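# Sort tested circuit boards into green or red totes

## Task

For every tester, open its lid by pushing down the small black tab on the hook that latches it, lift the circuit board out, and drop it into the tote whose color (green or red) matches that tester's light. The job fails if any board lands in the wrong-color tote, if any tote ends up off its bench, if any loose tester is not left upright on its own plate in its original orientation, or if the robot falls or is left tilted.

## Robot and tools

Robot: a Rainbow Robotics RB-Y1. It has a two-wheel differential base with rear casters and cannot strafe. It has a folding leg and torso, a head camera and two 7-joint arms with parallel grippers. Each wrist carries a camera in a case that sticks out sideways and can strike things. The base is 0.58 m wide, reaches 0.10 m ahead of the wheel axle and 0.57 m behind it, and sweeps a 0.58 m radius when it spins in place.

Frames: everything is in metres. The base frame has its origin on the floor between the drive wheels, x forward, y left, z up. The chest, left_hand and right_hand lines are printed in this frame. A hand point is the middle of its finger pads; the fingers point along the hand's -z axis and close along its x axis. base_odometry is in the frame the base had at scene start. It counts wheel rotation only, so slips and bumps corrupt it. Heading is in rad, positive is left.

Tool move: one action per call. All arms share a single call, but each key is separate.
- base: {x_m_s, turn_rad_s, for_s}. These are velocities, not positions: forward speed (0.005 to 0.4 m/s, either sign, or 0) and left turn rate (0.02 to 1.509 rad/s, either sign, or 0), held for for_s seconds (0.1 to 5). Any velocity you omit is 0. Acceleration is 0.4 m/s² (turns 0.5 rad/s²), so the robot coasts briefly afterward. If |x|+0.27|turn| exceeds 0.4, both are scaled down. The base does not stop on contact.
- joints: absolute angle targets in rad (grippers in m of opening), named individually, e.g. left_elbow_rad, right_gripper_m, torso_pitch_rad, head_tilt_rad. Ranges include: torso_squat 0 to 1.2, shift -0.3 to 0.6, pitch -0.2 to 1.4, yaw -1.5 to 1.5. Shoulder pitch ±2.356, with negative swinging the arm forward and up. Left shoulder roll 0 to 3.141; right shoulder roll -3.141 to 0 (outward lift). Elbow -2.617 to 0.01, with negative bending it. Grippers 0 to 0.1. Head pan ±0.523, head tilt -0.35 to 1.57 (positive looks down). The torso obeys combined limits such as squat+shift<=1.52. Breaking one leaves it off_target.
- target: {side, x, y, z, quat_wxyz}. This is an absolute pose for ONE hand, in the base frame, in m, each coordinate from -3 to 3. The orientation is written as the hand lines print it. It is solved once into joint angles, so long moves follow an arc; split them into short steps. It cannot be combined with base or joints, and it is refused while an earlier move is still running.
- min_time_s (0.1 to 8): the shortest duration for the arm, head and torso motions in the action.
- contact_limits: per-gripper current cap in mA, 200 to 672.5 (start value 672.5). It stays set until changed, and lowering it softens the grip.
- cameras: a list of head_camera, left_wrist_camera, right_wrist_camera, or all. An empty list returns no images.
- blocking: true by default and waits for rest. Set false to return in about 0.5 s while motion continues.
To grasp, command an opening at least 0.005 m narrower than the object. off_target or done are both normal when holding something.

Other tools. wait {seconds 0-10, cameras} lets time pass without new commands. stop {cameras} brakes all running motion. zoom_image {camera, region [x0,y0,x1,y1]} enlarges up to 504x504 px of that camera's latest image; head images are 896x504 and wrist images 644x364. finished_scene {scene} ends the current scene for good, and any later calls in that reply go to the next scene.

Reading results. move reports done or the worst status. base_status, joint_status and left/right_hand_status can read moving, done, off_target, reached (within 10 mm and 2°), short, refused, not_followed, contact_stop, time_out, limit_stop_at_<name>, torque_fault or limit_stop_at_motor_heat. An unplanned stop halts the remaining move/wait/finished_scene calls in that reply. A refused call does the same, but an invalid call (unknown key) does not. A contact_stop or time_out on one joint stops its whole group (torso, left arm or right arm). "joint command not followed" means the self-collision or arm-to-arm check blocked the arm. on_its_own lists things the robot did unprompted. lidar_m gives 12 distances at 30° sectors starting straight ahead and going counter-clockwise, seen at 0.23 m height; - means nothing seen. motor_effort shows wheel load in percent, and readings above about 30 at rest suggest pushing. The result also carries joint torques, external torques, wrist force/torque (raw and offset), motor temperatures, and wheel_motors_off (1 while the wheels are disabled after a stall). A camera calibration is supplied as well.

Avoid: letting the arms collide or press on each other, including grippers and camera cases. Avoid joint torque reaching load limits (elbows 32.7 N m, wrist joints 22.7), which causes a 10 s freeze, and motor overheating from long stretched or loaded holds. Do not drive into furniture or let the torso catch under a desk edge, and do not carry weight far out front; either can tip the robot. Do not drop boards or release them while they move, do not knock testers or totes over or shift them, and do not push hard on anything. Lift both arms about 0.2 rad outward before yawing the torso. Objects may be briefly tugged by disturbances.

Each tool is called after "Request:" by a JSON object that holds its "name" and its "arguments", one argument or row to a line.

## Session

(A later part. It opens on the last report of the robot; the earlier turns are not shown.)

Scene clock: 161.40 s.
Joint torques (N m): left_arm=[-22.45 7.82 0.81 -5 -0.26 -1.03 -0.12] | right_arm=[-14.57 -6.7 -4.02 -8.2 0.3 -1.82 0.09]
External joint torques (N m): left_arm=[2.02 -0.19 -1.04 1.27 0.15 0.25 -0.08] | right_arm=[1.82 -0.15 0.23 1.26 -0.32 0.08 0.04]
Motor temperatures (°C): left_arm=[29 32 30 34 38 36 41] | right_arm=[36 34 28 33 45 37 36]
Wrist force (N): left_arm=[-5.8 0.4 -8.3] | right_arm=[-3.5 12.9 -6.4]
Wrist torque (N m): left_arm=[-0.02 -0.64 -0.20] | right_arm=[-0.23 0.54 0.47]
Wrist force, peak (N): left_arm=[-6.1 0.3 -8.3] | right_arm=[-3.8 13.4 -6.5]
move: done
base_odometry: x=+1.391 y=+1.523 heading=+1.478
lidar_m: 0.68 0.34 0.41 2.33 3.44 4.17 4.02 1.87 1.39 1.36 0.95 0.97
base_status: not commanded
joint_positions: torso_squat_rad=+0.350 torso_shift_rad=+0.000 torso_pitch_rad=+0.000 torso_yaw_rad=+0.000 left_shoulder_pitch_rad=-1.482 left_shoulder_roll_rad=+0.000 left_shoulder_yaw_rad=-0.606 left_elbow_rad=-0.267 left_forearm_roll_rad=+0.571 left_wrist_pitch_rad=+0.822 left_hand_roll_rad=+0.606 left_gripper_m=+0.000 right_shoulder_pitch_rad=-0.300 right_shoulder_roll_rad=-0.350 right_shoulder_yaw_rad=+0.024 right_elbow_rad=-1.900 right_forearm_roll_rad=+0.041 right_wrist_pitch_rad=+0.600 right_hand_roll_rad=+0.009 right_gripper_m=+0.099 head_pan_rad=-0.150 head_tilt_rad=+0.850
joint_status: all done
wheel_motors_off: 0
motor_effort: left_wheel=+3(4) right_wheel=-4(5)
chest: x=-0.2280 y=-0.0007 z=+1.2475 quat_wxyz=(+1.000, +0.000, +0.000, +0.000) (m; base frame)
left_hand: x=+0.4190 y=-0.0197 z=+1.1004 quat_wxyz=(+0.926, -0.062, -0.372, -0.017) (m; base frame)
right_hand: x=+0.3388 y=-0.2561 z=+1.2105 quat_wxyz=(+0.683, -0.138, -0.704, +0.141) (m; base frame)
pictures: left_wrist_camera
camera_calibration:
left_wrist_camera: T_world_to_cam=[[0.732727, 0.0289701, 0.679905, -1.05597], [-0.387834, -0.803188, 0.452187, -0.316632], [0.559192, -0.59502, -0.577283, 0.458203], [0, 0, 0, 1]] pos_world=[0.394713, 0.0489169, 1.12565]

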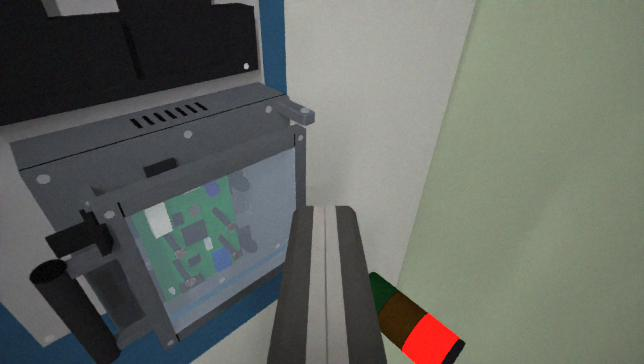

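Request:
{"name": "move", "arguments": {
  "joints": {"torso_shift_rad":0.12,"torso_pitch_rad":0.2},
  "cameras": ["left_wrist_camera"]
}}

Request:
{"name": "move", "arguments": {
  "target": {"side":"left","x":0.36,"y":-0.04,"z":1.05,"quat_wxyz":[0.924,0,-0.383,0]},
  "cameras": ["head_camera","left_wrist_camera"]
}}

Request:
{"name": "zoom_image", "arguments": {
  "camera": "head_camera",
  "region": [330, 120, 630, 370]
}}

Scene clock: 173.53 s.
Joint torques (N m): left_arm=[-21.95 5.26 0.86 -5.22 -0.15 -0.96 -0.06] | right_arm=[-11.65 -6.55 -4 -8.81 0.36 -1.88 0.12]
External joint torques (N m): left_arm=[1.8 -0.38 -0.84 1.24 0.12 0.09 -0.03] | right_arm=[1.62 -0.12 0.21 1.32 -0.28 0.01 0.07]
Motor temperatures (°C): left_arm=[30 32 30 34 38 36 41] | right_arm=[36 34 28 34 45 37 36]
Wrist force (N): left_arm=[-4.9 0.5 -8.7] | right_arm=[-3.2 12.9 -8.0]
Wrist torque (N m): left_arm=[-0.02 -0.60 -0.22] | right_arm=[-0.23 0.58 0.45]
Wrist force, peak (N): left_arm=[-5.3 0.4 -9.1] | right_arm=[-3.8 13.1 -8.4]
move: done
base_odometry: x=+1.391 y=+1.523 heading=+1.478
lidar_m: 0.67 0.33 0.41 2.33 3.43 4.19 4.03 1.88 1.40 1.36 0.94 0.97
base_status: not commanded
joint_positions: torso_squat_rad=+0.350 torso_shift_rad=+0.120 torso_pitch_rad=+0.200 torso_yaw_rad=+0.000 left_shoulder_pitch_rad=-1.482 left_shoulder_roll_rad=+0.000 left_shoulder_yaw_rad=-0.606 left_elbow_rad=-0.267 left_forearm_roll_rad=+0.571 left_wrist_pitch_rad=+0.822 left_hand_roll_rad=+0.606 left_gripper_m=+0.000 right_shoulder_pitch_rad=-0.300 right_shoulder_roll_rad=-0.350 right_shoulder_yaw_rad=+0.024 right_elbow_rad=-1.900 right_forearm_roll_rad=+0.041 right_wrist_pitch_rad=+0.600 right_hand_roll_rad=+0.009 right_gripper_m=+0.099 head_pan_rad=-0.150 head_tilt_rad=+0.850
joint_status: all done
wheel_motors_off: 0
motor_effort: left_wheel=+3(6) right_wheel=-4(5)
chest: x=-0.0879 y=-0.0007 z=+1.2366 quat_wxyz=(+0.995, +0.000, +0.100, +0.000) (m; base frame)
left_hand: x=+0.5171 y=-0.0196 z=+0.9638 quat_wxyz=(+0.959, -0.063, -0.277, -0.010) (m; base frame)
right_hand: x=+0.4604 y=-0.2560 z=+1.0878 quat_wxyz=(+0.749, -0.123, -0.632, +0.155) (m; base frame)
pictures: left_wrist_camera
camera_calibration:
left_wrist_camera: T_world_to_cam=[[0.853227, 0.0290901, 0.520727, -0.94387], [-0.290102, -0.803255, 0.520214, -0.332877], [0.43341, -0.594925, -0.67692, 0.485691], [0, 0, 0, 1]] pos_world=[0.498264, 0.0490226, 0.99344]

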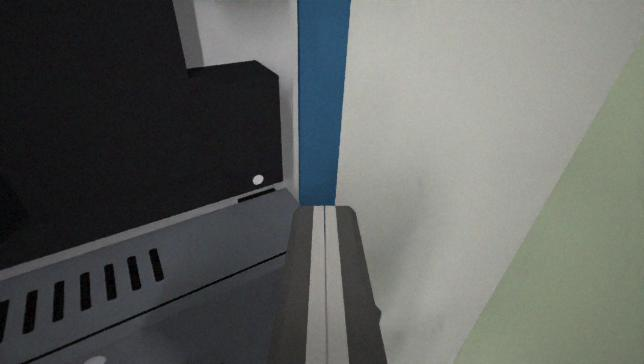

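Scene clock: 176.00 s.
Joint torques (N m): left_arm=[-16.91 2.93 9.17 -3.64 -1.09 -0.32 -0.38] | right_arm=[-11.71 -6.59 -4.13 -8.76 0.36 -1.81 -0.02]
External joint torques (N m): left_arm=[1.01 0.57 -0.29 0.29 0.26 -0.22 -0.34] | right_arm=[1.57 -0.16 0.08 1.37 -0.27 0.08 -0.07]
Motor temperatures (°C): left_arm=[30 32 30 34 38 36 41] | right_arm=[36 34 28 34 45 37 36]
Wrist force (N): left_arm=[-6.1 -0.1 -8.2] | right_arm=[-3.3 13.1 -8.1]
Wrist torque (N m): left_arm=[-0.01 -0.63 -0.20] | right_arm=[-0.23 0.55 0.47]
Wrist force, peak (N): left_arm=[-7.0 1.0 -8.5] | right_arm=[-3.4 13.5 -8.3]
move: done
base_odometry: x=+1.391 y=+1.523 heading=+1.478
lidar_m: 0.69 0.33 0.41 2.32 3.43 4.18 4.02 1.88 1.40 1.36 0.94 0.98
base_status: not commanded
joint_positions: torso_squat_rad=+0.350 torso_shift_rad=+0.120 torso_pitch_rad=+0.200 torso_yaw_rad=+0.000 left_shoulder_pitch_rad=-1.298 left_shoulder_roll_rad=+0.359 left_shoulder_yaw_rad=-1.142 left_elbow_rad=-1.760 left_forearm_roll_rad=+0.343 left_wrist_pitch_rad=+1.683 left_hand_roll_rad=+1.514 left_gripper_m=+0.000 right_shoulder_pitch_rad=-0.300 right_shoulder_roll_rad=-0.350 right_shoulder_yaw_rad=+0.024 right_elbow_rad=-1.900 right_forearm_roll_rad=+0.041 right_wrist_pitch_rad=+0.600 right_hand_roll_rad=+0.009 right_gripper_m=+0.099 head_pan_rad=-0.150 head_tilt_rad=+0.850
joint_status: all done
wheel_motors_off: 0
motor_effort: left_wheel=+2(5) right_wheel=-3(6)
chest: x=-0.0879 y=-0.0007 z=+1.2366 quat_wxyz=(+0.995, +0.000, +0.100, +0.000) (m; base frame)
left_hand: x=+0.3596 y=-0.0400 z=+1.0502 quat_wxyz=(+0.924, +0.000, -0.382, +0.000) (m; base frame)
left_hand_status: reached (checked arc, planned for 1.8 s): 0 mm and 0.1 deg off.
right_hand: x=+0.4604 y=-0.2560 z=+1.0878 quat_wxyz=(+0.749, -0.123, -0.632, +0.155) (m; base frame)
pictures: head_camera, left_wrist_camera
camera_calibration:
head_camera: T_world_to_cam=[[-0.11166, -0.991585, 0.0655109, -0.0990385], [-0.845494, 0.0601549, -0.530586, 0.794367], [0.522181, -0.114634, -0.845096, 1.15978], [0, 0, 0, 1]] pos_world=[0.0549592, -0.0130396, 1.40809]
left_wrist_camera: T_world_to_cam=[[0.716471, 0.0144521, 0.697467, -0.990911], [-0.331792, -0.872409, 0.35891, -0.258268], [0.613664, -0.488562, -0.620261, 0.480187], [0, 0, 0, 1]] pos_world=[0.329595, 0.0236069, 1.08166]

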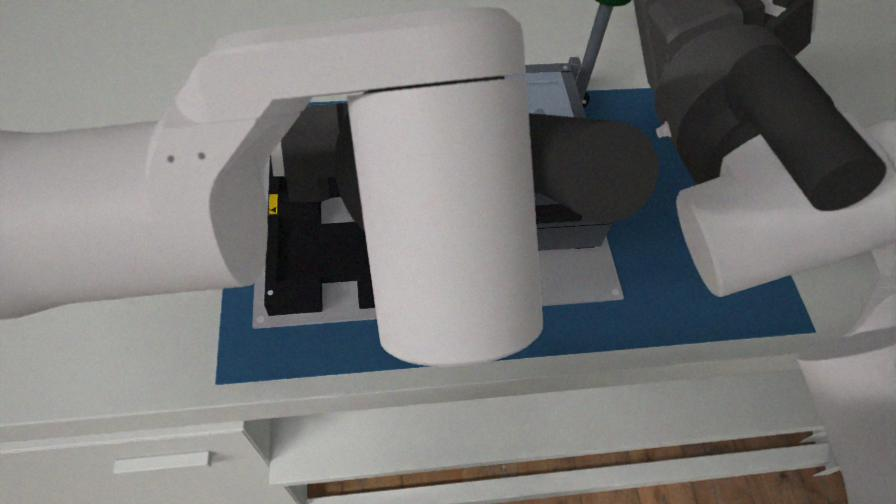

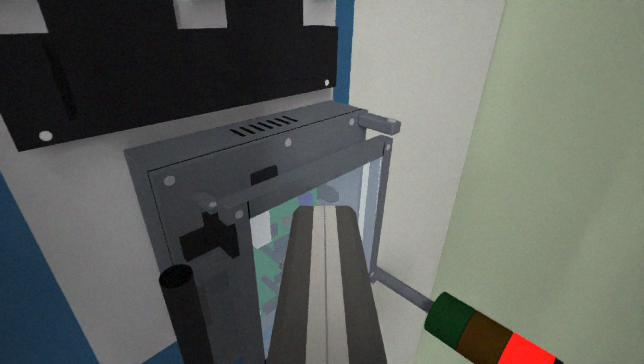

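Scaled by 1.680 from the camera's 896x504 image, which has a finer 1280x720 frame.

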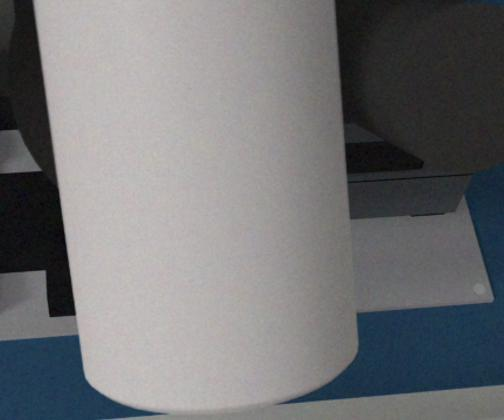

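Request:
{"name": "zoom_image", "arguments": {
  "camera": "left_wrist_camera",
  "region": [120, 130, 340, 364]
}}

Scaled by 2.154 from the camera's 644x364 image, which has a finer 920x520 frame.

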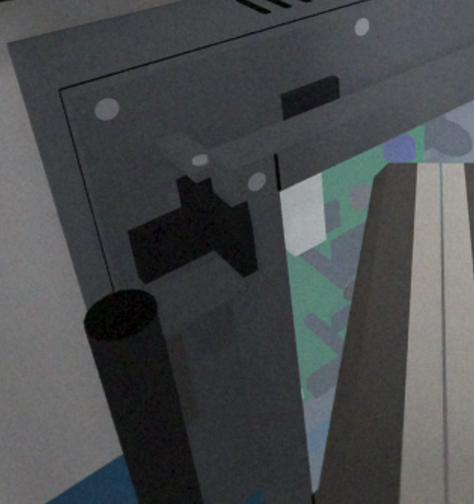

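Request:
{"name": "move", "arguments": {
  "target": {"side":"left","x":0.36,"y":-0.098,"z":0.985,"quat_wxyz":[0.966,0,-0.259,0]},
  "cameras": ["left_wrist_camera","head_camera"]
}}

Request:
{"name": "zoom_image", "arguments": {
  "camera": "left_wrist_camera",
  "region": [120, 130, 440, 364]
}}

Scene clock: 201.90 s.
Joint torques (N m): left_arm=[-9.58 -5.94 4.66 -3.55 2.38 -4.39 0.13] | right_arm=[-11.93 -6.28 -4.15 -8.76 0.3 -2 0.05]
External joint torques (N m): left_arm=[9.47 -7.28 -3.28 1.12 3.31 -4.15 0.16] | right_arm=[1.36 0.17 0.07 1.37 -0.34 -0.1 0]
Motor temperatures (°C): left_arm=[30 32 30 34 38 35 41] | right_arm=[35 34 28 34 45 37 36]
Wrist force (N): left_arm=[4.2 18.1 20.1] | right_arm=[-3.4 13.1 -8.0]
Wrist torque (N m): left_arm=[0.55 -0.76 -0.29] | right_arm=[-0.24 0.55 0.46]
Wrist force, peak (N): left_arm=[2.8 33.8 30.1] | right_arm=[-4.0 13.4 -8.1]
move: done
base_odometry: x=+1.391 y=+1.523 heading=+1.478
lidar_m: 0.68 0.33 0.41 2.33 3.42 4.17 4.02 1.88 1.41 1.35 0.94 0.97
base_status: not commanded
joint_positions: torso_squat_rad=+0.350 torso_shift_rad=+0.120 torso_pitch_rad=+0.199 torso_yaw_rad=+0.000 left_shoulder_pitch_rad=-1.336 left_shoulder_roll_rad=+0.104 left_shoulder_yaw_rad=-1.078 left_elbow_rad=-1.259 left_forearm_roll_rad=+0.513 left_wrist_pitch_rad=+1.505 left_hand_roll_rad=+1.365 left_gripper_m=+0.000 right_shoulder_pitch_rad=-0.300 right_shoulder_roll_rad=-0.350 right_shoulder_yaw_rad=+0.024 right_elbow_rad=-1.900 right_forearm_roll_rad=+0.041 right_wrist_pitch_rad=+0.600 right_hand_roll_rad=+0.009 right_gripper_m=+0.099 head_pan_rad=-0.150 head_tilt_rad=+0.850
joint_status: all done
wheel_motors_off: 0
motor_effort: left_wheel=+7(11) right_wheel=-6(9)
chest: x=-0.0885 y=-0.0004 z=+1.2367 quat_wxyz=(+0.995, +0.000, +0.099, +0.000) (m; base frame)
left_hand: x=+0.3609 y=-0.0970 z=+0.9869 quat_wxyz=(+0.965, +0.000, -0.261, +0.001) (m; base frame)
left_hand_status: reached (checked arc, planned for 0.8 s): 2 mm and 0.3 deg off.
right_hand: x=+0.4599 y=-0.2556 z=+1.0886 quat_wxyz=(+0.749, -0.124, -0.632, +0.155) (m; base frame)
pictures: head_camera, left_wrist_camera
camera_calibration:
head_camera: T_world_to_cam=[[-0.111518, -0.991584, 0.0657594, -0.0991191], [-0.844893, 0.0597668, -0.531586, 0.795124], [0.523182, -0.114841, -0.844448, 1.15951], [0, 0, 0, 1]] pos_world=[0.054107, -0.0126479, 1.40834]
left_wrist_camera: T_world_to_cam=[[0.869763, 0.0168562, 0.493182, -0.800335], [-0.227732, -0.872917, 0.431456, -0.393975], [0.43778, -0.487578, -0.755392, 0.609209], [0, 0, 0, 1]] pos_world=[0.339681, -0.0333802, 1.02489]

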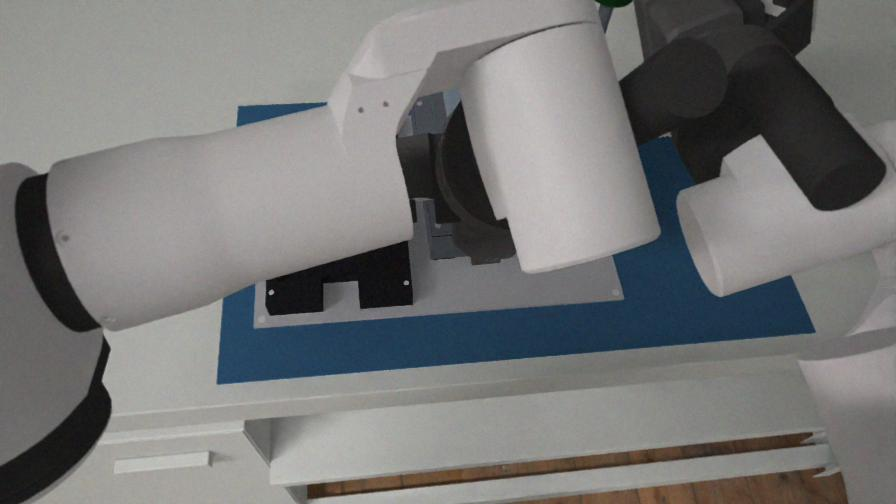

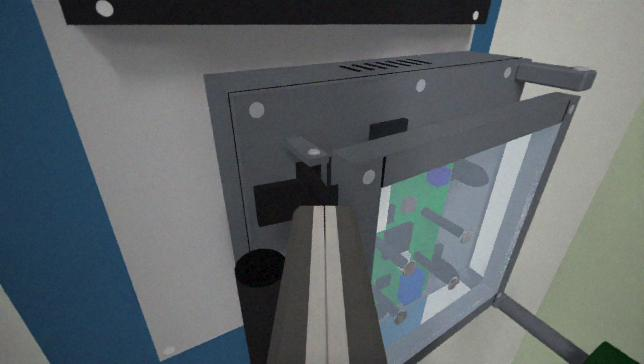

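Scaled by 1.575 from the camera's 644x364 image, which has a finer 920x520 frame.

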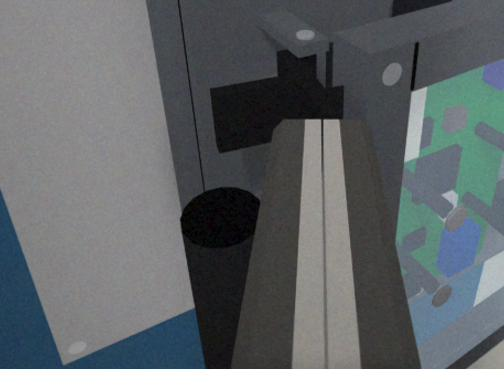

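Request:
{"name": "move", "arguments": {
  "target": {"side":"left","x":0.345,"y":-0.09,"z":1.01,"quat_wxyz":[0.966,0,-0.259,0]},
  "cameras": ["left_wrist_camera"]
}}

Request:
{"name": "zoom_image", "arguments": {
  "camera": "left_wrist_camera",
  "region": [120, 130, 440, 364]
}}

Scene clock: 218.60 s.
Joint torques (N m): left_arm=[-17.44 2.14 8.89 -4.27 -0.53 -0.2 0.21] | right_arm=[-11.69 -6.15 -4.05 -8.89 0.42 -1.97 0.06]
External joint torques (N m): left_arm=[1.21 0.65 0.4 0.29 0.39 0 0.24] | right_arm=[1.58 0.29 0.16 1.24 -0.22 -0.08 0.01]
Motor temperatures (°C): left_arm=[29 32 30 34 39 36 41] | right_arm=[35 34 28 34 45 37 36]
Wrist force (N): left_arm=[-4.8 0.1 -9.0] | right_arm=[-3.3 13.2 -7.8]
Wrist torque (N m): left_arm=[-0.03 -0.57 -0.22] | right_arm=[-0.26 0.56 0.47]
Wrist force, peak (N): left_arm=[4.1 18.7 19.6] | right_arm=[-3.3 13.6 -8.0]
move: done
base_odometry: x=+1.391 y=+1.523 heading=+1.478
lidar_m: 0.69 0.33 0.41 2.32 3.43 4.18 4.02 1.87 1.40 1.36 0.95 0.98
base_status: not commanded
joint_positions: torso_squat_rad=+0.350 torso_shift_rad=+0.120 torso_pitch_rad=+0.200 torso_yaw_rad=+0.000 left_shoulder_pitch_rad=-1.338 left_shoulder_roll_rad=+0.153 left_shoulder_yaw_rad=-1.060 left_elbow_rad=-1.410 left_forearm_roll_rad=+0.538 left_wrist_pitch_rad=+1.611 left_hand_roll_rad=+1.398 left_gripper_m=+0.000 right_shoulder_pitch_rad=-0.300 right_shoulder_roll_rad=-0.350 right_shoulder_yaw_rad=+0.024 right_elbow_rad=-1.900 right_forearm_roll_rad=+0.041 right_wrist_pitch_rad=+0.600 right_hand_roll_rad=+0.009 right_gripper_m=+0.099 head_pan_rad=-0.150 head_tilt_rad=+0.850
joint_status: all done
wheel_motors_off: 0
motor_effort: left_wheel=+6(8) right_wheel=-5(6)
chest: x=-0.0879 y=-0.0007 z=+1.2366 quat_wxyz=(+0.995, +0.000, +0.100, +0.000) (m; base frame)
left_hand: x=+0.3454 y=-0.0904 z=+1.0094 quat_wxyz=(+0.966, +0.000, -0.258, +0.000) (m; base frame)
left_hand_status: reached (checked arc, planned for 0.4 s): 1 mm and 0.1 deg off.
right_hand: x=+0.4603 y=-0.2560 z=+1.0878 quat_wxyz=(+0.749, -0.123, -0.632, +0.155) (m; base frame)
pictures: left_wrist_camera
camera_calibration:
left_wrist_camera: T_world_to_cam=[[0.872426, 0.0146873, 0.488526, -0.794484], [-0.227312, -0.87267, 0.432177, -0.402364], [0.432669, -0.48809, -0.758001, 0.640603], [0, 0, 0, 1]] pos_world=[0.324498, -0.0267899, 1.0476]

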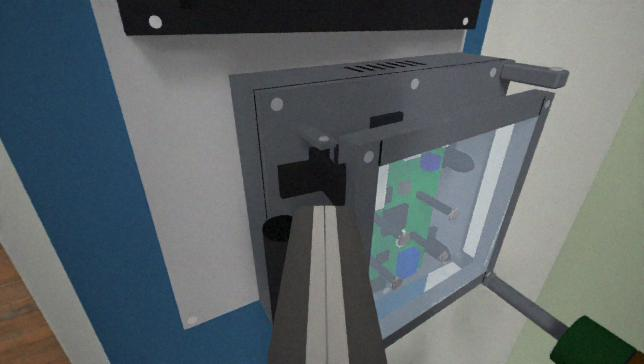

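Scaled by 1.575 from the camera's 644x364 image, which has a finer 920x520 frame.

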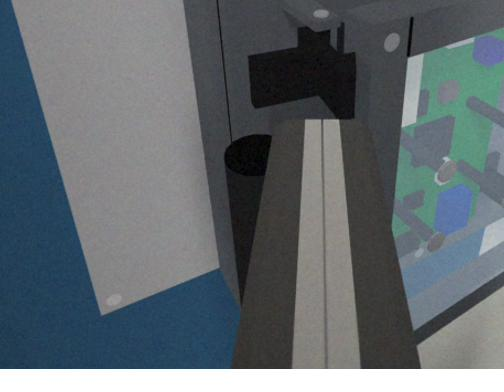

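Request:
{"name": "move", "arguments": {
  "target": {"side":"left","x":0.35,"y":-0.092,"z":0.978,"quat_wxyz":[0.966,0,-0.259,0]},
  "cameras": []
}}

Request:
{"name": "move", "arguments": {
  "target": {"side":"left","x":0.35,"y":-0.092,"z":0.965,"quat_wxyz":[0.966,0,-0.259,0]},
  "cameras": ["left_wrist_camera"]
}}

Request:
{"name": "zoom_image", "arguments": {
  "camera": "left_wrist_camera",
  "region": [120, 130, 440, 364]
}}

Scene clock: 228.23 s.
Joint torques (N m): left_arm=[-17.55 0.33 7.87 -3.88 -0.68 -0.22 0.13] | right_arm=[-12.16 -6.1 -4.05 -8.88 0.41 -1.99 0.09]
External joint torques (N m): left_arm=[1.05 -0.62 -0.24 0.88 0.24 -0.01 0.16] | right_arm=[1.12 0.34 0.16 1.25 -0.23 -0.1 0.04]
Motor temperatures (°C): left_arm=[29 32 30 34 38 36 41] | right_arm=[35 34 28 34 45 37 36]
Wrist force (N): left_arm=[-4.7 0.1 -8.8] | right_arm=[-3.0 13.3 -8.0]
Wrist torque (N m): left_arm=[0.01 -0.55 -0.21] | right_arm=[-0.26 0.60 0.46]
Wrist force, peak (N): left_arm=[-5.7 -0.3 -9.6] | right_arm=[-3.4 13.4 -8.1]
move: done
base_odometry: x=+1.391 y=+1.523 heading=+1.478
lidar_m: 0.68 0.33 0.41 2.32 3.43 4.17 4.02 1.87 1.41 1.36 0.95 0.97
base_status: not commanded
joint_positions: torso_squat_rad=+0.350 torso_shift_rad=+0.120 torso_pitch_rad=+0.200 torso_yaw_rad=+0.000 left_shoulder_pitch_rad=-1.301 left_shoulder_roll_rad=+0.127 left_shoulder_yaw_rad=-1.101 left_elbow_rad=-1.325 left_forearm_roll_rad=+0.500 left_wrist_pitch_rad=+1.522 left_hand_roll_rad=+1.396 left_gripper_m=+0.000 right_shoulder_pitch_rad=-0.300 right_shoulder_roll_rad=-0.350 right_shoulder_yaw_rad=+0.024 right_elbow_rad=-1.900 right_forearm_roll_rad=+0.041 right_wrist_pitch_rad=+0.600 right_hand_roll_rad=+0.009 right_gripper_m=+0.099 head_pan_rad=-0.150 head_tilt_rad=+0.850
joint_status: all done
wheel_motors_off: 0
motor_effort: left_wheel=+6(6) right_wheel=-4(5)
chest: x=-0.0879 y=-0.0007 z=+1.2366 quat_wxyz=(+0.995, +0.000, +0.100, +0.000) (m; base frame)
left_hand: x=+0.3500 y=-0.0918 z=+0.9781 quat_wxyz=(+0.966, +0.000, -0.259, +0.000) (m; base frame)
left_hand_status: reached (checked arc, planned for 0.3 s): 0 mm and 0.0 deg off.
right_hand: x=+0.4604 y=-0.2560 z=+1.0878 quat_wxyz=(+0.749, -0.123, -0.632, +0.155) (m; base frame)
pictures: none
No camera images: "cameras" was empty.

Scene clock: 229.07 s.
Joint torques (N m): left_arm=[-7.35 2.87 2.41 3.26 -0.44 -3.97 0.14] | right_arm=[-11.99 -6.03 -4.19 -8.76 0.41 -1.92 0.08]
External joint torques (N m): left_arm=[11.18 2.15 -5.58 8.07 0.48 -3.76 0.17] | right_arm=[1.31 0.42 0.03 1.36 -0.23 -0.02 0.03]
Motor temperatures (°C): left_arm=[29 32 30 34 38 36 41] | right_arm=[35 34 28 34 45 37 36]
Wrist force (N): left_arm=[-6.3 16.4 49.2] | right_arm=[-3.6 13.0 -8.0]
Wrist torque (N m): left_arm=[0.35 -0.28 -0.17] | right_arm=[-0.22 0.53 0.45]
Wrist force, peak (N): left_arm=[-10.2 21.7 65.4] | right_arm=[-3.9 13.2 -8.3]
move: done
base_odometry: x=+1.391 y=+1.523 heading=+1.478
lidar_m: 0.67 0.33 0.40 2.32 3.43 4.18 4.01 1.87 1.40 1.36 0.95 0.98
base_status: not commanded
joint_positions: torso_squat_rad=+0.350 torso_shift_rad=+0.119 torso_pitch_rad=+0.198 torso_yaw_rad=+0.000 left_shoulder_pitch_rad=-1.286 left_shoulder_roll_rad=+0.118 left_shoulder_yaw_rad=-1.117 left_elbow_rad=-1.302 left_forearm_roll_rad=+0.485 left_wrist_pitch_rad=+1.492 left_hand_roll_rad=+1.400 left_gripper_m=+0.000 right_shoulder_pitch_rad=-0.300 right_shoulder_roll_rad=-0.350 right_shoulder_yaw_rad=+0.024 right_elbow_rad=-1.900 right_forearm_roll_rad=+0.041 right_wrist_pitch_rad=+0.600 right_hand_roll_rad=+0.009 right_gripper_m=+0.099 head_pan_rad=-0.150 head_tilt_rad=+0.850
joint_status: all done
wheel_motors_off: 0
motor_effort: left_wheel=+14(15) right_wheel=+1(9)
chest: x=-0.0891 y=-0.0005 z=+1.2367 quat_wxyz=(+0.995, +0.000, +0.099, +0.000) (m; base frame)
left_hand: x=+0.3489 y=-0.0924 z=+0.9682 quat_wxyz=(+0.965, -0.001, -0.261, -0.001) (m; base frame)
left_hand_status: reached (checked arc, planned for 0.2 s): 3 mm and 0.3 deg off.
right_hand: x=+0.4595 y=-0.2558 z=+1.0890 quat_wxyz=(+0.749, -0.124, -0.633, +0.155) (m; base frame)
pictures: left_wrist_camera
camera_calibration:
left_wrist_camera: T_world_to_cam=[[0.869931, 0.0146407, 0.492957, -0.780804], [-0.231002, -0.871031, 0.433524, -0.385378], [0.435728, -0.49101, -0.754354, 0.601938], [0, 0, 0, 1]] pos_world=[0.327941, -0.0286873, 1.00605]

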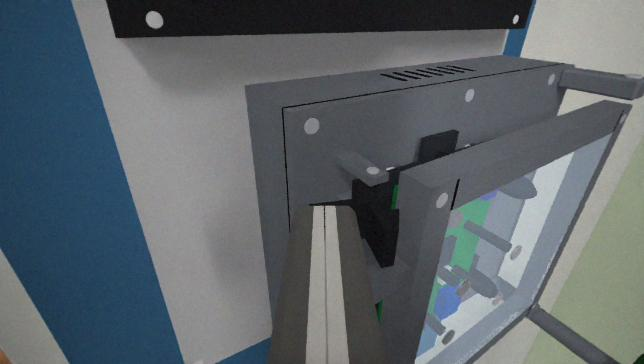

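Scaled by 1.575 from the camera's 644x364 image, which has a finer 920x520 frame.

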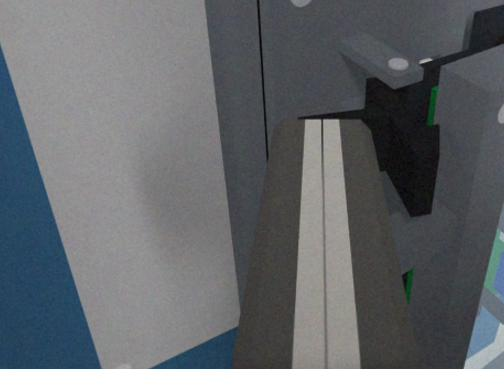

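Request:
{"name": "move", "arguments": {
  "target": {"side":"left","x":0.33,"y":-0.07,"z":1.03,"quat_wxyz":[0.966,0,-0.259,0]},
  "cameras": ["left_wrist_camera"]
}}

Request:
{"name": "zoom_image", "arguments": {
  "camera": "left_wrist_camera",
  "region": [220, 30, 640, 360]
}}

Scene clock: 233.63 s.
Joint torques (N m): left_arm=[-17.37 2.18 9.09 -4.03 -0.55 -0.31 0.27] | right_arm=[-11.8 -5.81 -4.22 -8.86 0.31 -1.96 0.03]
External joint torques (N m): left_arm=[0.85 0.46 0.16 0.34 0.37 -0.14 0.29] | right_arm=[1.48 0.62 -0.01 1.27 -0.33 -0.07 -0.02]
Motor temperatures (°C): left_arm=[29 32 30 34 38 36 41] | right_arm=[35 34 28 34 45 37 36]
Wrist force (N): left_arm=[-4.7 0.4 -8.2] | right_arm=[-3.2 12.7 -8.0]
Wrist torque (N m): left_arm=[-0.05 -0.55 -0.20] | right_arm=[-0.21 0.55 0.47]
Wrist force, peak (N): left_arm=[-6.4 15.3 47.3] | right_arm=[-3.6 13.3 -8.3]
move: done
base_odometry: x=+1.391 y=+1.523 heading=+1.478
lidar_m: 0.68 0.33 0.40 2.32 3.43 4.18 4.02 1.87 1.40 1.36 0.95 0.97
base_status: not commanded
joint_positions: torso_squat_rad=+0.350 torso_shift_rad=+0.120 torso_pitch_rad=+0.200 torso_yaw_rad=+0.000 left_shoulder_pitch_rad=-1.320 left_shoulder_roll_rad=+0.233 left_shoulder_yaw_rad=-1.040 left_elbow_rad=-1.589 left_forearm_roll_rad=+0.564 left_wrist_pitch_rad=+1.710 left_hand_roll_rad=+1.431 left_gripper_m=+0.000 right_shoulder_pitch_rad=-0.300 right_shoulder_roll_rad=-0.350 right_shoulder_yaw_rad=+0.024 right_elbow_rad=-1.900 right_forearm_roll_rad=+0.041 right_wrist_pitch_rad=+0.600 right_hand_roll_rad=+0.009 right_gripper_m=+0.099 head_pan_rad=-0.150 head_tilt_rad=+0.850
joint_status: all done
wheel_motors_off: 0
motor_effort: left_wheel=+4(14) right_wheel=-4(5)
chest: x=-0.0879 y=-0.0007 z=+1.2366 quat_wxyz=(+0.995, +0.000, +0.100, +0.000) (m; base frame)
left_hand: x=+0.3307 y=-0.0703 z=+1.0291 quat_wxyz=(+0.966, +0.000, -0.258, +0.000) (m; base frame)
left_hand_status: reached (checked arc, planned for 0.6 s): 1 mm and 0.1 deg off.
right_hand: x=+0.4603 y=-0.2560 z=+1.0879 quat_wxyz=(+0.749, -0.123, -0.632, +0.155) (m; base frame)
pictures: left_wrist_camera
camera_calibration:
left_wrist_camera: T_world_to_cam=[[0.872796, 0.0149963, 0.487855, -0.791001], [-0.226887, -0.872506, 0.432731, -0.397339], [0.432146, -0.488374, -0.758117, 0.671967], [0, 0, 0, 1]] pos_world=[0.309844, -0.00664775, 1.06726]

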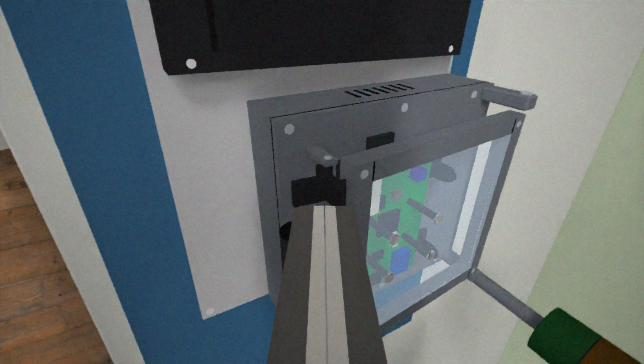

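Scaled by 1.200 from the camera's 644x364 image, which has a finer 920x520 frame.

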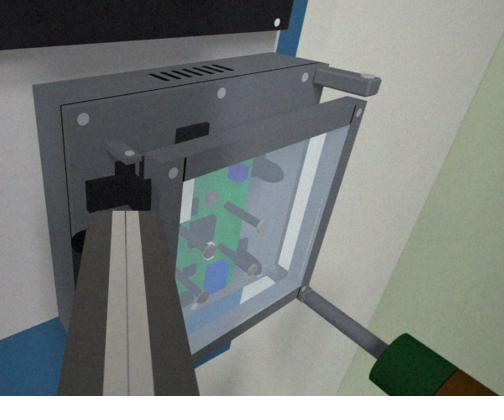

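Request:
{"name": "move", "arguments": {
  "target": {"side":"right","x":0.33,"y":-0.215,"z":1.09,"quat_wxyz":[0.9515,0.168,-0.255,-0.045]},
  "cameras": ["right_wrist_camera"]
}}

Request:
{"name": "move", "arguments": {
  "joints": {"right_gripper_m":0.05},
  "cameras": ["right_wrist_camera"]
}}

Request:
{"name": "zoom_image", "arguments": {
  "camera": "right_wrist_camera",
  "region": [180, 30, 600, 360]
}}

Scene clock: 262.17 s.
Joint torques (N m): left_arm=[-17.46 2.49 9 -3.95 -0.59 -0.32 0.27] | right_arm=[-12.49 -8.17 -4.18 -5.52 -0.02 -1.54 0.2]
External joint torques (N m): left_arm=[0.76 0.77 0.07 0.41 0.33 -0.15 0.3] | right_arm=[1.37 -0.35 -0.82 0.99 0 -0.32 0.17]
Motor temperatures (°C): left_arm=[30 32 30 33 38 35 41] | right_arm=[35 34 28 34 45 37 36]
Wrist force (N): left_arm=[-4.6 0.2 -8.3] | right_arm=[-0.4 8.7 -12.0]
Wrist torque (N m): left_arm=[-0.04 -0.53 -0.21] | right_arm=[0.06 0.73 0.47]
Wrist force, peak (N): left_arm=[-4.6 0.1 -8.8] | right_arm=[-4.7 14.2 -7.8]
move: done
base_odometry: x=+1.391 y=+1.523 heading=+1.478
lidar_m: 0.68 0.33 0.42 2.33 3.42 4.17 4.01 1.87 1.40 1.35 0.95 0.97
base_status: not commanded
joint_positions: torso_squat_rad=+0.350 torso_shift_rad=+0.120 torso_pitch_rad=+0.200 torso_yaw_rad=+0.000 left_shoulder_pitch_rad=-1.320 left_shoulder_roll_rad=+0.233 left_shoulder_yaw_rad=-1.040 left_elbow_rad=-1.589 left_forearm_roll_rad=+0.564 left_wrist_pitch_rad=+1.710 left_hand_roll_rad=+1.431 left_gripper_m=+0.000 right_shoulder_pitch_rad=-0.523 right_shoulder_roll_rad=-0.396 right_shoulder_yaw_rad=-0.233 right_elbow_rad=-2.207 right_forearm_roll_rad=-0.700 right_wrist_pitch_rad=+1.919 right_hand_roll_rad=-0.480 right_gripper_m=+0.099 head_pan_rad=-0.150 head_tilt_rad=+0.850
joint_status: all done
wheel_motors_off: 0
motor_effort: left_wheel=+3(6) right_wheel=-3(5)
chest: x=-0.0879 y=-0.0007 z=+1.2366 quat_wxyz=(+0.995, +0.000, +0.100, +0.000) (m; base frame)
left_hand: x=+0.3307 y=-0.0703 z=+1.0291 quat_wxyz=(+0.966, +0.000, -0.258, +0.000) (m; base frame)
right_hand: x=+0.3299 y=-0.2150 z=+1.0901 quat_wxyz=(+0.951, +0.168, -0.255, -0.045) (m; base frame)
right_hand_status: reached (checked arc, planned for 1.2 s): 0 mm and 0.1 deg off.
pictures: right_wrist_camera
camera_calibration:
right_wrist_camera: T_world_to_cam=[[-0.856756, 0.195552, -0.477208, 0.847355], [-0.21328, 0.708135, 0.673095, -0.477942], [0.469553, 0.678457, -0.564992, 0.678518], [0, 0, 0, 1]] pos_world=[0.305441, -0.2876, 1.10942]

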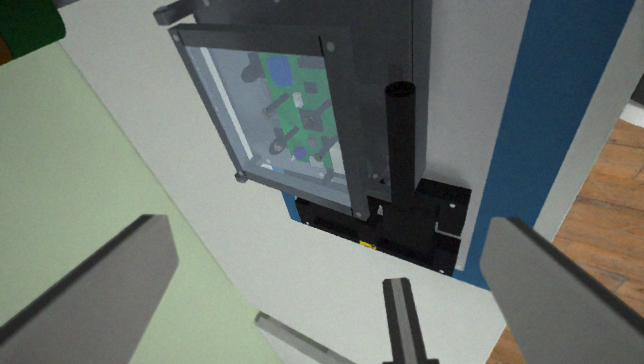

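Scene clock: 263.23 s.
Joint torques (N m): left_arm=[-17.38 2.41 9.2 -3.95 -0.54 -0.22 0.27] | right_arm=[-12.73 -8.3 -3.87 -5.54 0.02 -1.66 0.24]
External joint torques (N m): left_arm=[0.83 0.69 0.27 0.42 0.38 -0.04 0.3] | right_arm=[1.14 -0.48 -0.51 0.98 0.04 -0.44 0.21]
Motor temperatures (°C): left_arm=[30 32 30 33 38 35 41] | right_arm=[35 34 28 34 45 37 36]
Wrist force (N): left_arm=[-4.4 0.3 -8.8] | right_arm=[-0.5 8.6 -11.9]
Wrist torque (N m): left_arm=[-0.04 -0.53 -0.21] | right_arm=[0.05 0.72 0.48]
Wrist force, peak (N): left_arm=[-4.8 0.3 -8.7] | right_arm=[-0.7 8.9 -12.2]
move: done
base_odometry: x=+1.391 y=+1.523 heading=+1.478
lidar_m: 0.67 0.33 0.41 2.32 3.42 4.18 4.03 1.87 1.40 1.35 0.94 0.97
base_status: not commanded
joint_positions: torso_squat_rad=+0.350 torso_shift_rad=+0.120 torso_pitch_rad=+0.200 torso_yaw_rad=+0.000 left_shoulder_pitch_rad=-1.320 left_shoulder_roll_rad=+0.233 left_shoulder_yaw_rad=-1.040 left_elbow_rad=-1.589 left_forearm_roll_rad=+0.564 left_wrist_pitch_rad=+1.710 left_hand_roll_rad=+1.431 left_gripper_m=+0.000 right_shoulder_pitch_rad=-0.523 right_shoulder_roll_rad=-0.396 right_shoulder_yaw_rad=-0.233 right_elbow_rad=-2.207 right_forearm_roll_rad=-0.700 right_wrist_pitch_rad=+1.919 right_hand_roll_rad=-0.480 right_gripper_m=+0.050 head_pan_rad=-0.150 head_tilt_rad=+0.850
joint_status: all done
wheel_motors_off: 0
motor_effort: left_wheel=+3(6) right_wheel=-5(5)
chest: x=-0.0879 y=-0.0007 z=+1.2366 quat_wxyz=(+0.995, +0.000, +0.100, +0.000) (m; base frame)
left_hand: x=+0.3307 y=-0.0703 z=+1.0291 quat_wxyz=(+0.966, +0.000, -0.258, +0.000) (m; base frame)
right_hand: x=+0.3299 y=-0.2150 z=+1.0901 quat_wxyz=(+0.951, +0.168, -0.255, -0.045) (m; base frame)
pictures: right_wrist_camera
camera_calibration:
right_wrist_camera: T_world_to_cam=[[-0.856754, 0.195553, -0.477212, 0.847359], [-0.213282, 0.708134, 0.673095, -0.477941], [0.469556, 0.678458, -0.564989, 0.678513], [0, 0, 0, 1]] pos_world=[0.305442, -0.2876, 1.10942]

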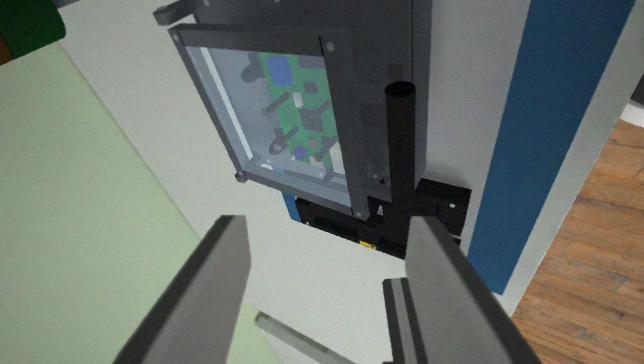

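Scaled by 1.200 from the camera's 644x364 image, which has a finer 1265x715 frame.

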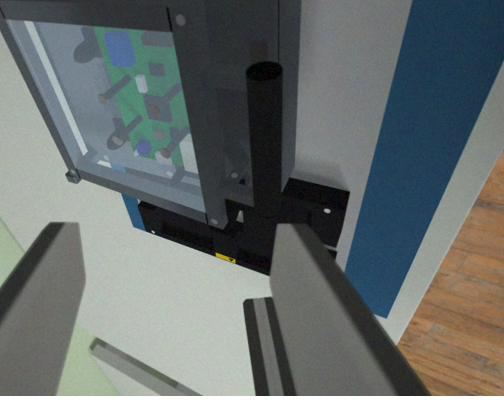

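Request:
{"name": "move", "arguments": {
  "joints": {"right_gripper_m":0.032},
  "cameras": []
}}

Request:
{"name": "move", "arguments": {
  "target": {"side":"left","x":0.33,"y":-0.05,"z":1.04,"quat_wxyz":[0.9515,-0.168,-0.255,0.045]},
  "cameras": []
}}

Request:
{"name": "move", "arguments": {
  "target": {"side":"right","x":0.342,"y":-0.167,"z":1.02,"quat_wxyz":[0.9515,0.168,-0.255,-0.045]},
  "cameras": ["right_wrist_camera","left_wrist_camera"]
}}

Request:
{"name": "zoom_image", "arguments": {
  "camera": "right_wrist_camera",
  "region": [180, 30, 600, 360]
}}

Scene clock: 288.67 s.
Joint torques (N m): left_arm=[-17.06 2.17 9.11 -3.93 -0.55 -0.32 0.28] | right_arm=[-12.49 -8.25 -3.87 -5.49 -0.08 -1.65 0.23]
External joint torques (N m): left_arm=[1.15 0.45 0.18 0.44 0.37 -0.15 0.31] | right_arm=[1.38 -0.43 -0.52 1.03 -0.06 -0.44 0.2]
Motor temperatures (°C): left_arm=[30 32 30 33 38 35 41] | right_arm=[35 34 28 33 45 37 36]
Wrist force (N): left_arm=[-4.6 0.2 -8.4] | right_arm=[-0.8 8.5 -11.7]
Wrist torque (N m): left_arm=[-0.02 -0.54 -0.22] | right_arm=[0.06 0.69 0.48]
Wrist force, peak (N): left_arm=[-4.6 0.1 -8.8] | right_arm=[-0.8 9.0 -12.2]
move: done
base_odometry: x=+1.391 y=+1.523 heading=+1.478
lidar_m: 0.68 0.33 0.41 2.32 3.43 4.18 4.02 1.87 1.39 1.36 0.96 0.97
base_status: not commanded
joint_positions: torso_squat_rad=+0.350 torso_shift_rad=+0.120 torso_pitch_rad=+0.200 torso_yaw_rad=+0.000 left_shoulder_pitch_rad=-1.320 left_shoulder_roll_rad=+0.233 left_shoulder_yaw_rad=-1.040 left_elbow_rad=-1.589 left_forearm_roll_rad=+0.564 left_wrist_pitch_rad=+1.710 left_hand_roll_rad=+1.431 left_gripper_m=+0.000 right_shoulder_pitch_rad=-0.523 right_shoulder_roll_rad=-0.396 right_shoulder_yaw_rad=-0.233 right_elbow_rad=-2.207 right_forearm_roll_rad=-0.700 right_wrist_pitch_rad=+1.919 right_hand_roll_rad=-0.480 right_gripper_m=+0.032 head_pan_rad=-0.150 head_tilt_rad=+0.850
joint_status: all done
wheel_motors_off: 0
motor_effort: left_wheel=+5(6) right_wheel=-4(5)
chest: x=-0.0879 y=-0.0007 z=+1.2366 quat_wxyz=(+0.995, +0.000, +0.100, +0.000) (m; base frame)
left_hand: x=+0.3307 y=-0.0703 z=+1.0291 quat_wxyz=(+0.966, +0.000, -0.258, +0.000) (m; base frame)
right_hand: x=+0.3299 y=-0.2150 z=+1.0901 quat_wxyz=(+0.951, +0.168, -0.255, -0.045) (m; base frame)
pictures: none
No camera images: "cameras" was empty.

Scene clock: 289.67 s.
Joint torques (N m): left_arm=[-16.22 2.13 9.66 -4.97 -0.56 -0.87 0.24] | right_arm=[-12.58 -8.09 -4.06 -5.6 -0.17 -1.33 0.15]
External joint torques (N m): left_arm=[0.98 0.06 0.53 0.17 0.25 -0.1 0.27] | right_arm=[1.28 -0.27 -0.7 0.92 -0.15 -0.12 0.12]
Motor temperatures (°C): left_arm=[30 32 30 33 38 35 41] | right_arm=[35 34 28 33 45 37 36]
Wrist force (N): left_arm=[-4.5 2.3 -8.2] | right_arm=[-0.9 8.6 -12.0]
Wrist torque (N m): left_arm=[-0.15 -0.55 -0.22] | right_arm=[0.05 0.67 0.47]
Wrist force, peak (N): left_arm=[-4.9 3.0 -8.7] | right_arm=[-0.9 8.7 -12.3]
move: done
base_odometry: x=+1.391 y=+1.523 heading=+1.478
lidar_m: 0.68 0.32 0.40 2.32 3.43 4.17 4.02 1.88 1.39 1.36 0.95 0.98
base_status: not commanded
joint_positions: torso_squat_rad=+0.350 torso_shift_rad=+0.120 torso_pitch_rad=+0.200 torso_yaw_rad=+0.000 left_shoulder_pitch_rad=-1.102 left_shoulder_roll_rad=+0.462 left_shoulder_yaw_rad=-0.919 left_elbow_rad=-1.897 left_forearm_roll_rad=+0.559 left_wrist_pitch_rad=+1.474 left_hand_roll_rad=+1.497 left_gripper_m=+0.000 right_shoulder_pitch_rad=-0.523 right_shoulder_roll_rad=-0.396 right_shoulder_yaw_rad=-0.233 right_elbow_rad=-2.207 right_forearm_roll_rad=-0.700 right_wrist_pitch_rad=+1.919 right_hand_roll_rad=-0.480 right_gripper_m=+0.032 head_pan_rad=-0.150 head_tilt_rad=+0.850
joint_status: all done
wheel_motors_off: 0
motor_effort: left_wheel=+4(5) right_wheel=-3(6)
chest: x=-0.0879 y=-0.0007 z=+1.2366 quat_wxyz=(+0.995, +0.000, +0.100, +0.000) (m; base frame)
left_hand: x=+0.3300 y=-0.0499 z=+1.0400 quat_wxyz=(+0.951, -0.168, -0.255, +0.045) (m; base frame)
left_hand_status: reached (checked arc, planned for 0.6 s): 0 mm and 0.0 deg off.
right_hand: x=+0.3300 y=-0.2150 z=+1.0901 quat_wxyz=(+0.951, +0.168, -0.255, -0.045) (m; base frame)
pictures: none
No camera images: "cameras" was empty.

Scene clock: 290.50 s.
Joint torques (N m): left_arm=[-16 2.4 9.52 -4.98 -0.5 -0.86 0.13] | right_arm=[-12.61 -3.6 -3.03 -7.33 -0.32 -1.02 0.23]
External joint torques (N m): left_arm=[1.2 0.33 0.38 0.16 0.32 -0.08 0.16] | right_arm=[0.88 1.1 -0.14 1.01 -0.28 0.18 0.2]
Motor temperatures (°C): left_arm=[30 32 30 33 38 35 41] | right_arm=[35 34 28 33 45 37 36]
Wrist force (N): left_arm=[-4.5 2.2 -8.1] | right_arm=[-0.9 9.0 -11.8]
Wrist torque (N m): left_arm=[-0.13 -0.56 -0.21] | right_arm=[0.03 0.67 0.47]
Wrist force, peak (N): left_arm=[-4.4 2.3 -8.4] | right_arm=[-1.1 8.9 -12.8]
move: done
base_odometry: x=+1.391 y=+1.523 heading=+1.478
lidar_m: 0.67 0.33 0.41 2.33 3.43 4.18 4.02 1.87 1.40 1.36 0.94 0.98
base_status: not commanded
joint_positions: torso_squat_rad=+0.350 torso_shift_rad=+0.120 torso_pitch_rad=+0.200 torso_yaw_rad=+0.000 left_shoulder_pitch_rad=-1.102 left_shoulder_roll_rad=+0.462 left_shoulder_yaw_rad=-0.919 left_elbow_rad=-1.897 left_forearm_roll_rad=+0.559 left_wrist_pitch_rad=+1.474 left_hand_roll_rad=+1.497 left_gripper_m=+0.000 right_shoulder_pitch_rad=-0.422 right_shoulder_roll_rad=-0.273 right_shoulder_yaw_rad=-0.042 right_elbow_rad=-2.106 right_forearm_roll_rad=-0.495 right_wrist_pitch_rad=+1.685 right_hand_roll_rad=-0.437 right_gripper_m=+0.032 head_pan_rad=-0.150 head_tilt_rad=+0.850
joint_status: all done
wheel_motors_off: 0
motor_effort: left_wheel=+4(5) right_wheel=-4(4)
chest: x=-0.0879 y=-0.0007 z=+1.2366 quat_wxyz=(+0.995, +0.000, +0.100, +0.000) (m; base frame)
left_hand: x=+0.3300 y=-0.0499 z=+1.0400 quat_wxyz=(+0.951, -0.168, -0.255, +0.045) (m; base frame)
right_hand: x=+0.3419 y=-0.1670 z=+1.0201 quat_wxyz=(+0.951, +0.168, -0.255, -0.045) (m; base frame)
right_hand_status: reached (checked arc, planned for 0.5 s): 0 mm and 0.0 deg off.
pictures: left_wrist_camera, right_wrist_camera
camera_calibration:
left_wrist_camera: T_world_to_cam=[[0.871954, 0.181945, 0.454523, -0.752698], [-0.227225, -0.671942, 0.704885, -0.657416], [0.433664, -0.717907, -0.54456, 0.456442], [0, 0, 0, 1]] pos_world=[0.308994, 0.0228876, 1.05408]
right_wrist_camera: T_world_to_cam=[[-0.857096, 0.195145, -0.476764, 0.814486], [-0.213065, 0.708326, 0.672961, -0.462096], [0.46903, 0.678375, -0.565525, 0.60153], [0, 0, 0, 1]] pos_world=[0.3175, -0.239692, 1.03947]

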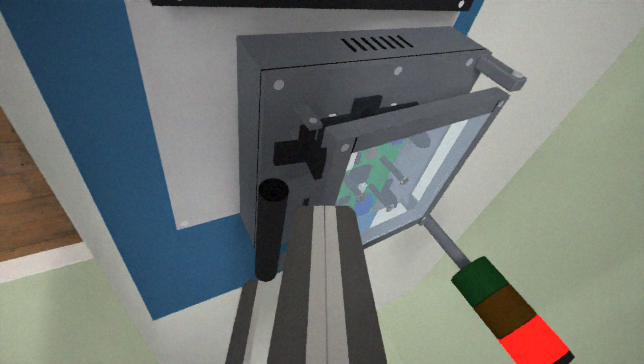

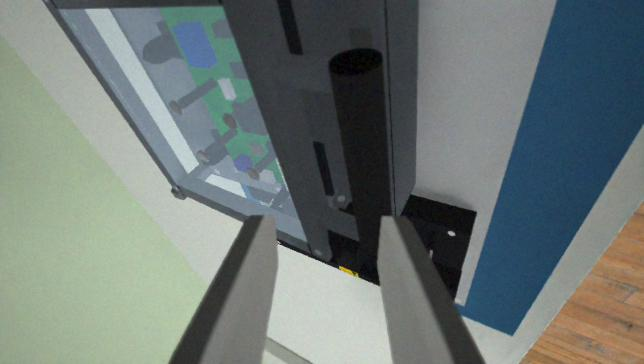

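Scaled by 1.200 from the camera's 644x364 image, which has a finer 1265x715 frame.

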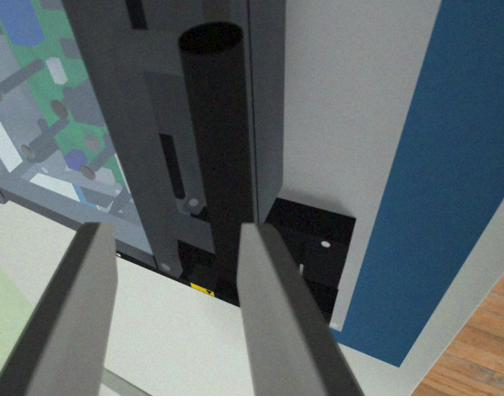

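Request:
{"name": "move", "arguments": {
  "joints": {"right_gripper_m":0.024},
  "cameras": []
}}

Request:
{"name": "move", "arguments": {
  "target": {"side":"right","x":0.333,"y":-0.168,"z":1.005,"quat_wxyz":[0.9515,0.168,-0.255,-0.045]},
  "cameras": ["right_wrist_camera"]
}}

Request:
{"name": "zoom_image", "arguments": {
  "camera": "right_wrist_camera",
  "region": [180, 30, 600, 360]
}}

Scene clock: 307.57 s.
Joint torques (N m): left_arm=[-16.19 2.16 9.64 -4.94 -0.45 -0.8 0.26] | right_arm=[-12.71 -3.84 -3.18 -7.26 -0.42 -1.07 0.27]
External joint torques (N m): left_arm=[1.01 0.09 0.51 0.2 0.37 -0.02 0.29] | right_arm=[0.77 0.87 -0.29 1.07 -0.38 0.13 0.25]
Motor temperatures (°C): left_arm=[30 32 30 33 38 35 41] | right_arm=[35 34 28 33 45 37 36]
Wrist force (N): left_arm=[-4.5 2.4 -8.2] | right_arm=[-0.8 8.6 -11.8]
Wrist torque (N m): left_arm=[-0.16 -0.57 -0.21] | right_arm=[0.06 0.70 0.45]
Wrist force, peak (N): left_arm=[-4.8 2.0 -8.5] | right_arm=[-0.8 9.0 -12.1]
move: done
base_odometry: x=+1.391 y=+1.523 heading=+1.478
lidar_m: 0.67 0.33 0.41 2.32 3.43 4.18 4.03 1.86 1.40 1.36 0.95 0.97
base_status: not commanded
joint_positions: torso_squat_rad=+0.350 torso_shift_rad=+0.120 torso_pitch_rad=+0.200 torso_yaw_rad=+0.000 left_shoulder_pitch_rad=-1.102 left_shoulder_roll_rad=+0.462 left_shoulder_yaw_rad=-0.919 left_elbow_rad=-1.897 left_forearm_roll_rad=+0.559 left_wrist_pitch_rad=+1.474 left_hand_roll_rad=+1.497 left_gripper_m=+0.000 right_shoulder_pitch_rad=-0.422 right_shoulder_roll_rad=-0.273 right_shoulder_yaw_rad=-0.042 right_elbow_rad=-2.106 right_forearm_roll_rad=-0.495 right_wrist_pitch_rad=+1.685 right_hand_roll_rad=-0.437 right_gripper_m=+0.024 head_pan_rad=-0.150 head_tilt_rad=+0.850
joint_status: all done
wheel_motors_off: 0
motor_effort: left_wheel=+3(5) right_wheel=-4(5)
chest: x=-0.0879 y=-0.0007 z=+1.2366 quat_wxyz=(+0.995, +0.000, +0.100, +0.000) (m; base frame)
left_hand: x=+0.3300 y=-0.0499 z=+1.0400 quat_wxyz=(+0.951, -0.168, -0.255, +0.045) (m; base frame)
right_hand: x=+0.3419 y=-0.1670 z=+1.0201 quat_wxyz=(+0.951, +0.168, -0.255, -0.045) (m; base frame)
pictures: none
No camera images: "cameras" was empty.

Scene clock: 308.33 s.
Joint torques (N m): left_arm=[-16.14 2.06 9.86 -4.91 -0.5 -0.76 0.2] | right_arm=[-11.48 -2.38 -2.4 -8.03 -0.24 -1.36 0.35]
External joint torques (N m): left_arm=[1.07 -0.01 0.73 0.22 0.32 0.01 0.23] | right_arm=[1.17 2.03 0.43 0.53 -0.19 -0.16 0.32]
Motor temperatures (°C): left_arm=[30 32 30 33 38 35 41] | right_arm=[35 34 28 33 45 37 36]
Wrist force (N): left_arm=[-4.5 2.4 -8.1] | right_arm=[-0.5 8.6 -11.9]
Wrist torque (N m): left_arm=[-0.15 -0.55 -0.21] | right_arm=[0.06 0.68 0.47]
Wrist force, peak (N): left_arm=[-4.4 2.4 -8.5] | right_arm=[-1.9 9.0 -12.4]
move: done
base_odometry: x=+1.391 y=+1.523 heading=+1.478
lidar_m: 0.67 0.34 0.41 2.32 3.44 4.18 4.02 1.88 1.40 1.35 0.95 0.98
base_status: not commanded
joint_positions: torso_squat_rad=+0.350 torso_shift_rad=+0.120 torso_pitch_rad=+0.200 torso_yaw_rad=+0.000 left_shoulder_pitch_rad=-1.102 left_shoulder_roll_rad=+0.462 left_shoulder_yaw_rad=-0.919 left_elbow_rad=-1.897 left_forearm_roll_rad=+0.559 left_wrist_pitch_rad=+1.474 left_hand_roll_rad=+1.497 left_gripper_m=+0.000 right_shoulder_pitch_rad=-0.365 right_shoulder_roll_rad=-0.265 right_shoulder_yaw_rad=-0.030 right_elbow_rad=-2.120 right_forearm_roll_rad=-0.484 right_wrist_pitch_rad=+1.647 right_hand_roll_rad=-0.421 right_gripper_m=+0.024 head_pan_rad=-0.150 head_tilt_rad=+0.850
joint_status: all done
wheel_motors_off: 0
motor_effort: left_wheel=+4(5) right_wheel=-3(4)
chest: x=-0.0879 y=-0.0007 z=+1.2366 quat_wxyz=(+0.995, +0.000, +0.100, +0.000) (m; base frame)
left_hand: x=+0.3300 y=-0.0500 z=+1.0400 quat_wxyz=(+0.951, -0.168, -0.255, +0.045) (m; base frame)
right_hand: x=+0.3328 y=-0.1682 z=+1.0055 quat_wxyz=(+0.951, +0.168, -0.254, -0.045) (m; base frame)
right_hand_status: reached (checked arc, planned for 0.3 s): 1 mm and 0.1 deg off.
pictures: right_wrist_camera
camera_calibration:
right_wrist_camera: T_world_to_cam=[[-0.858019, 0.195158, -0.475096, 0.798593], [-0.21152, 0.708655, 0.673103, -0.45404], [0.46804, 0.678028, -0.56676, 0.599847], [0, 0, 0, 1]] pos_world=[0.308417, -0.240808, 1.02499]

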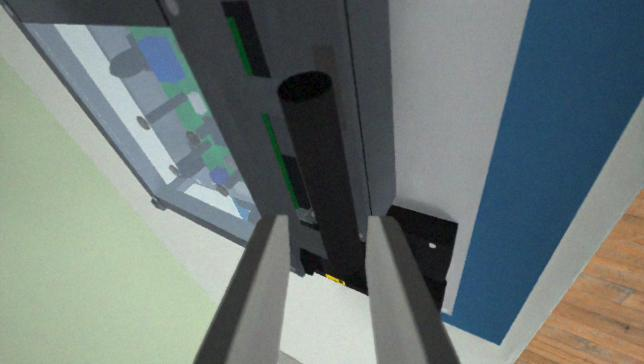

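Scaled by 1.200 from the camera's 644x364 image, which has a finer 1265x715 frame.

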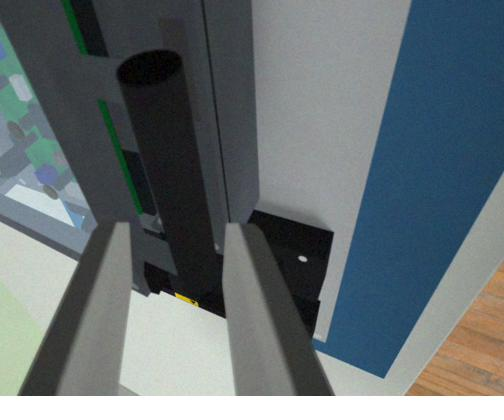

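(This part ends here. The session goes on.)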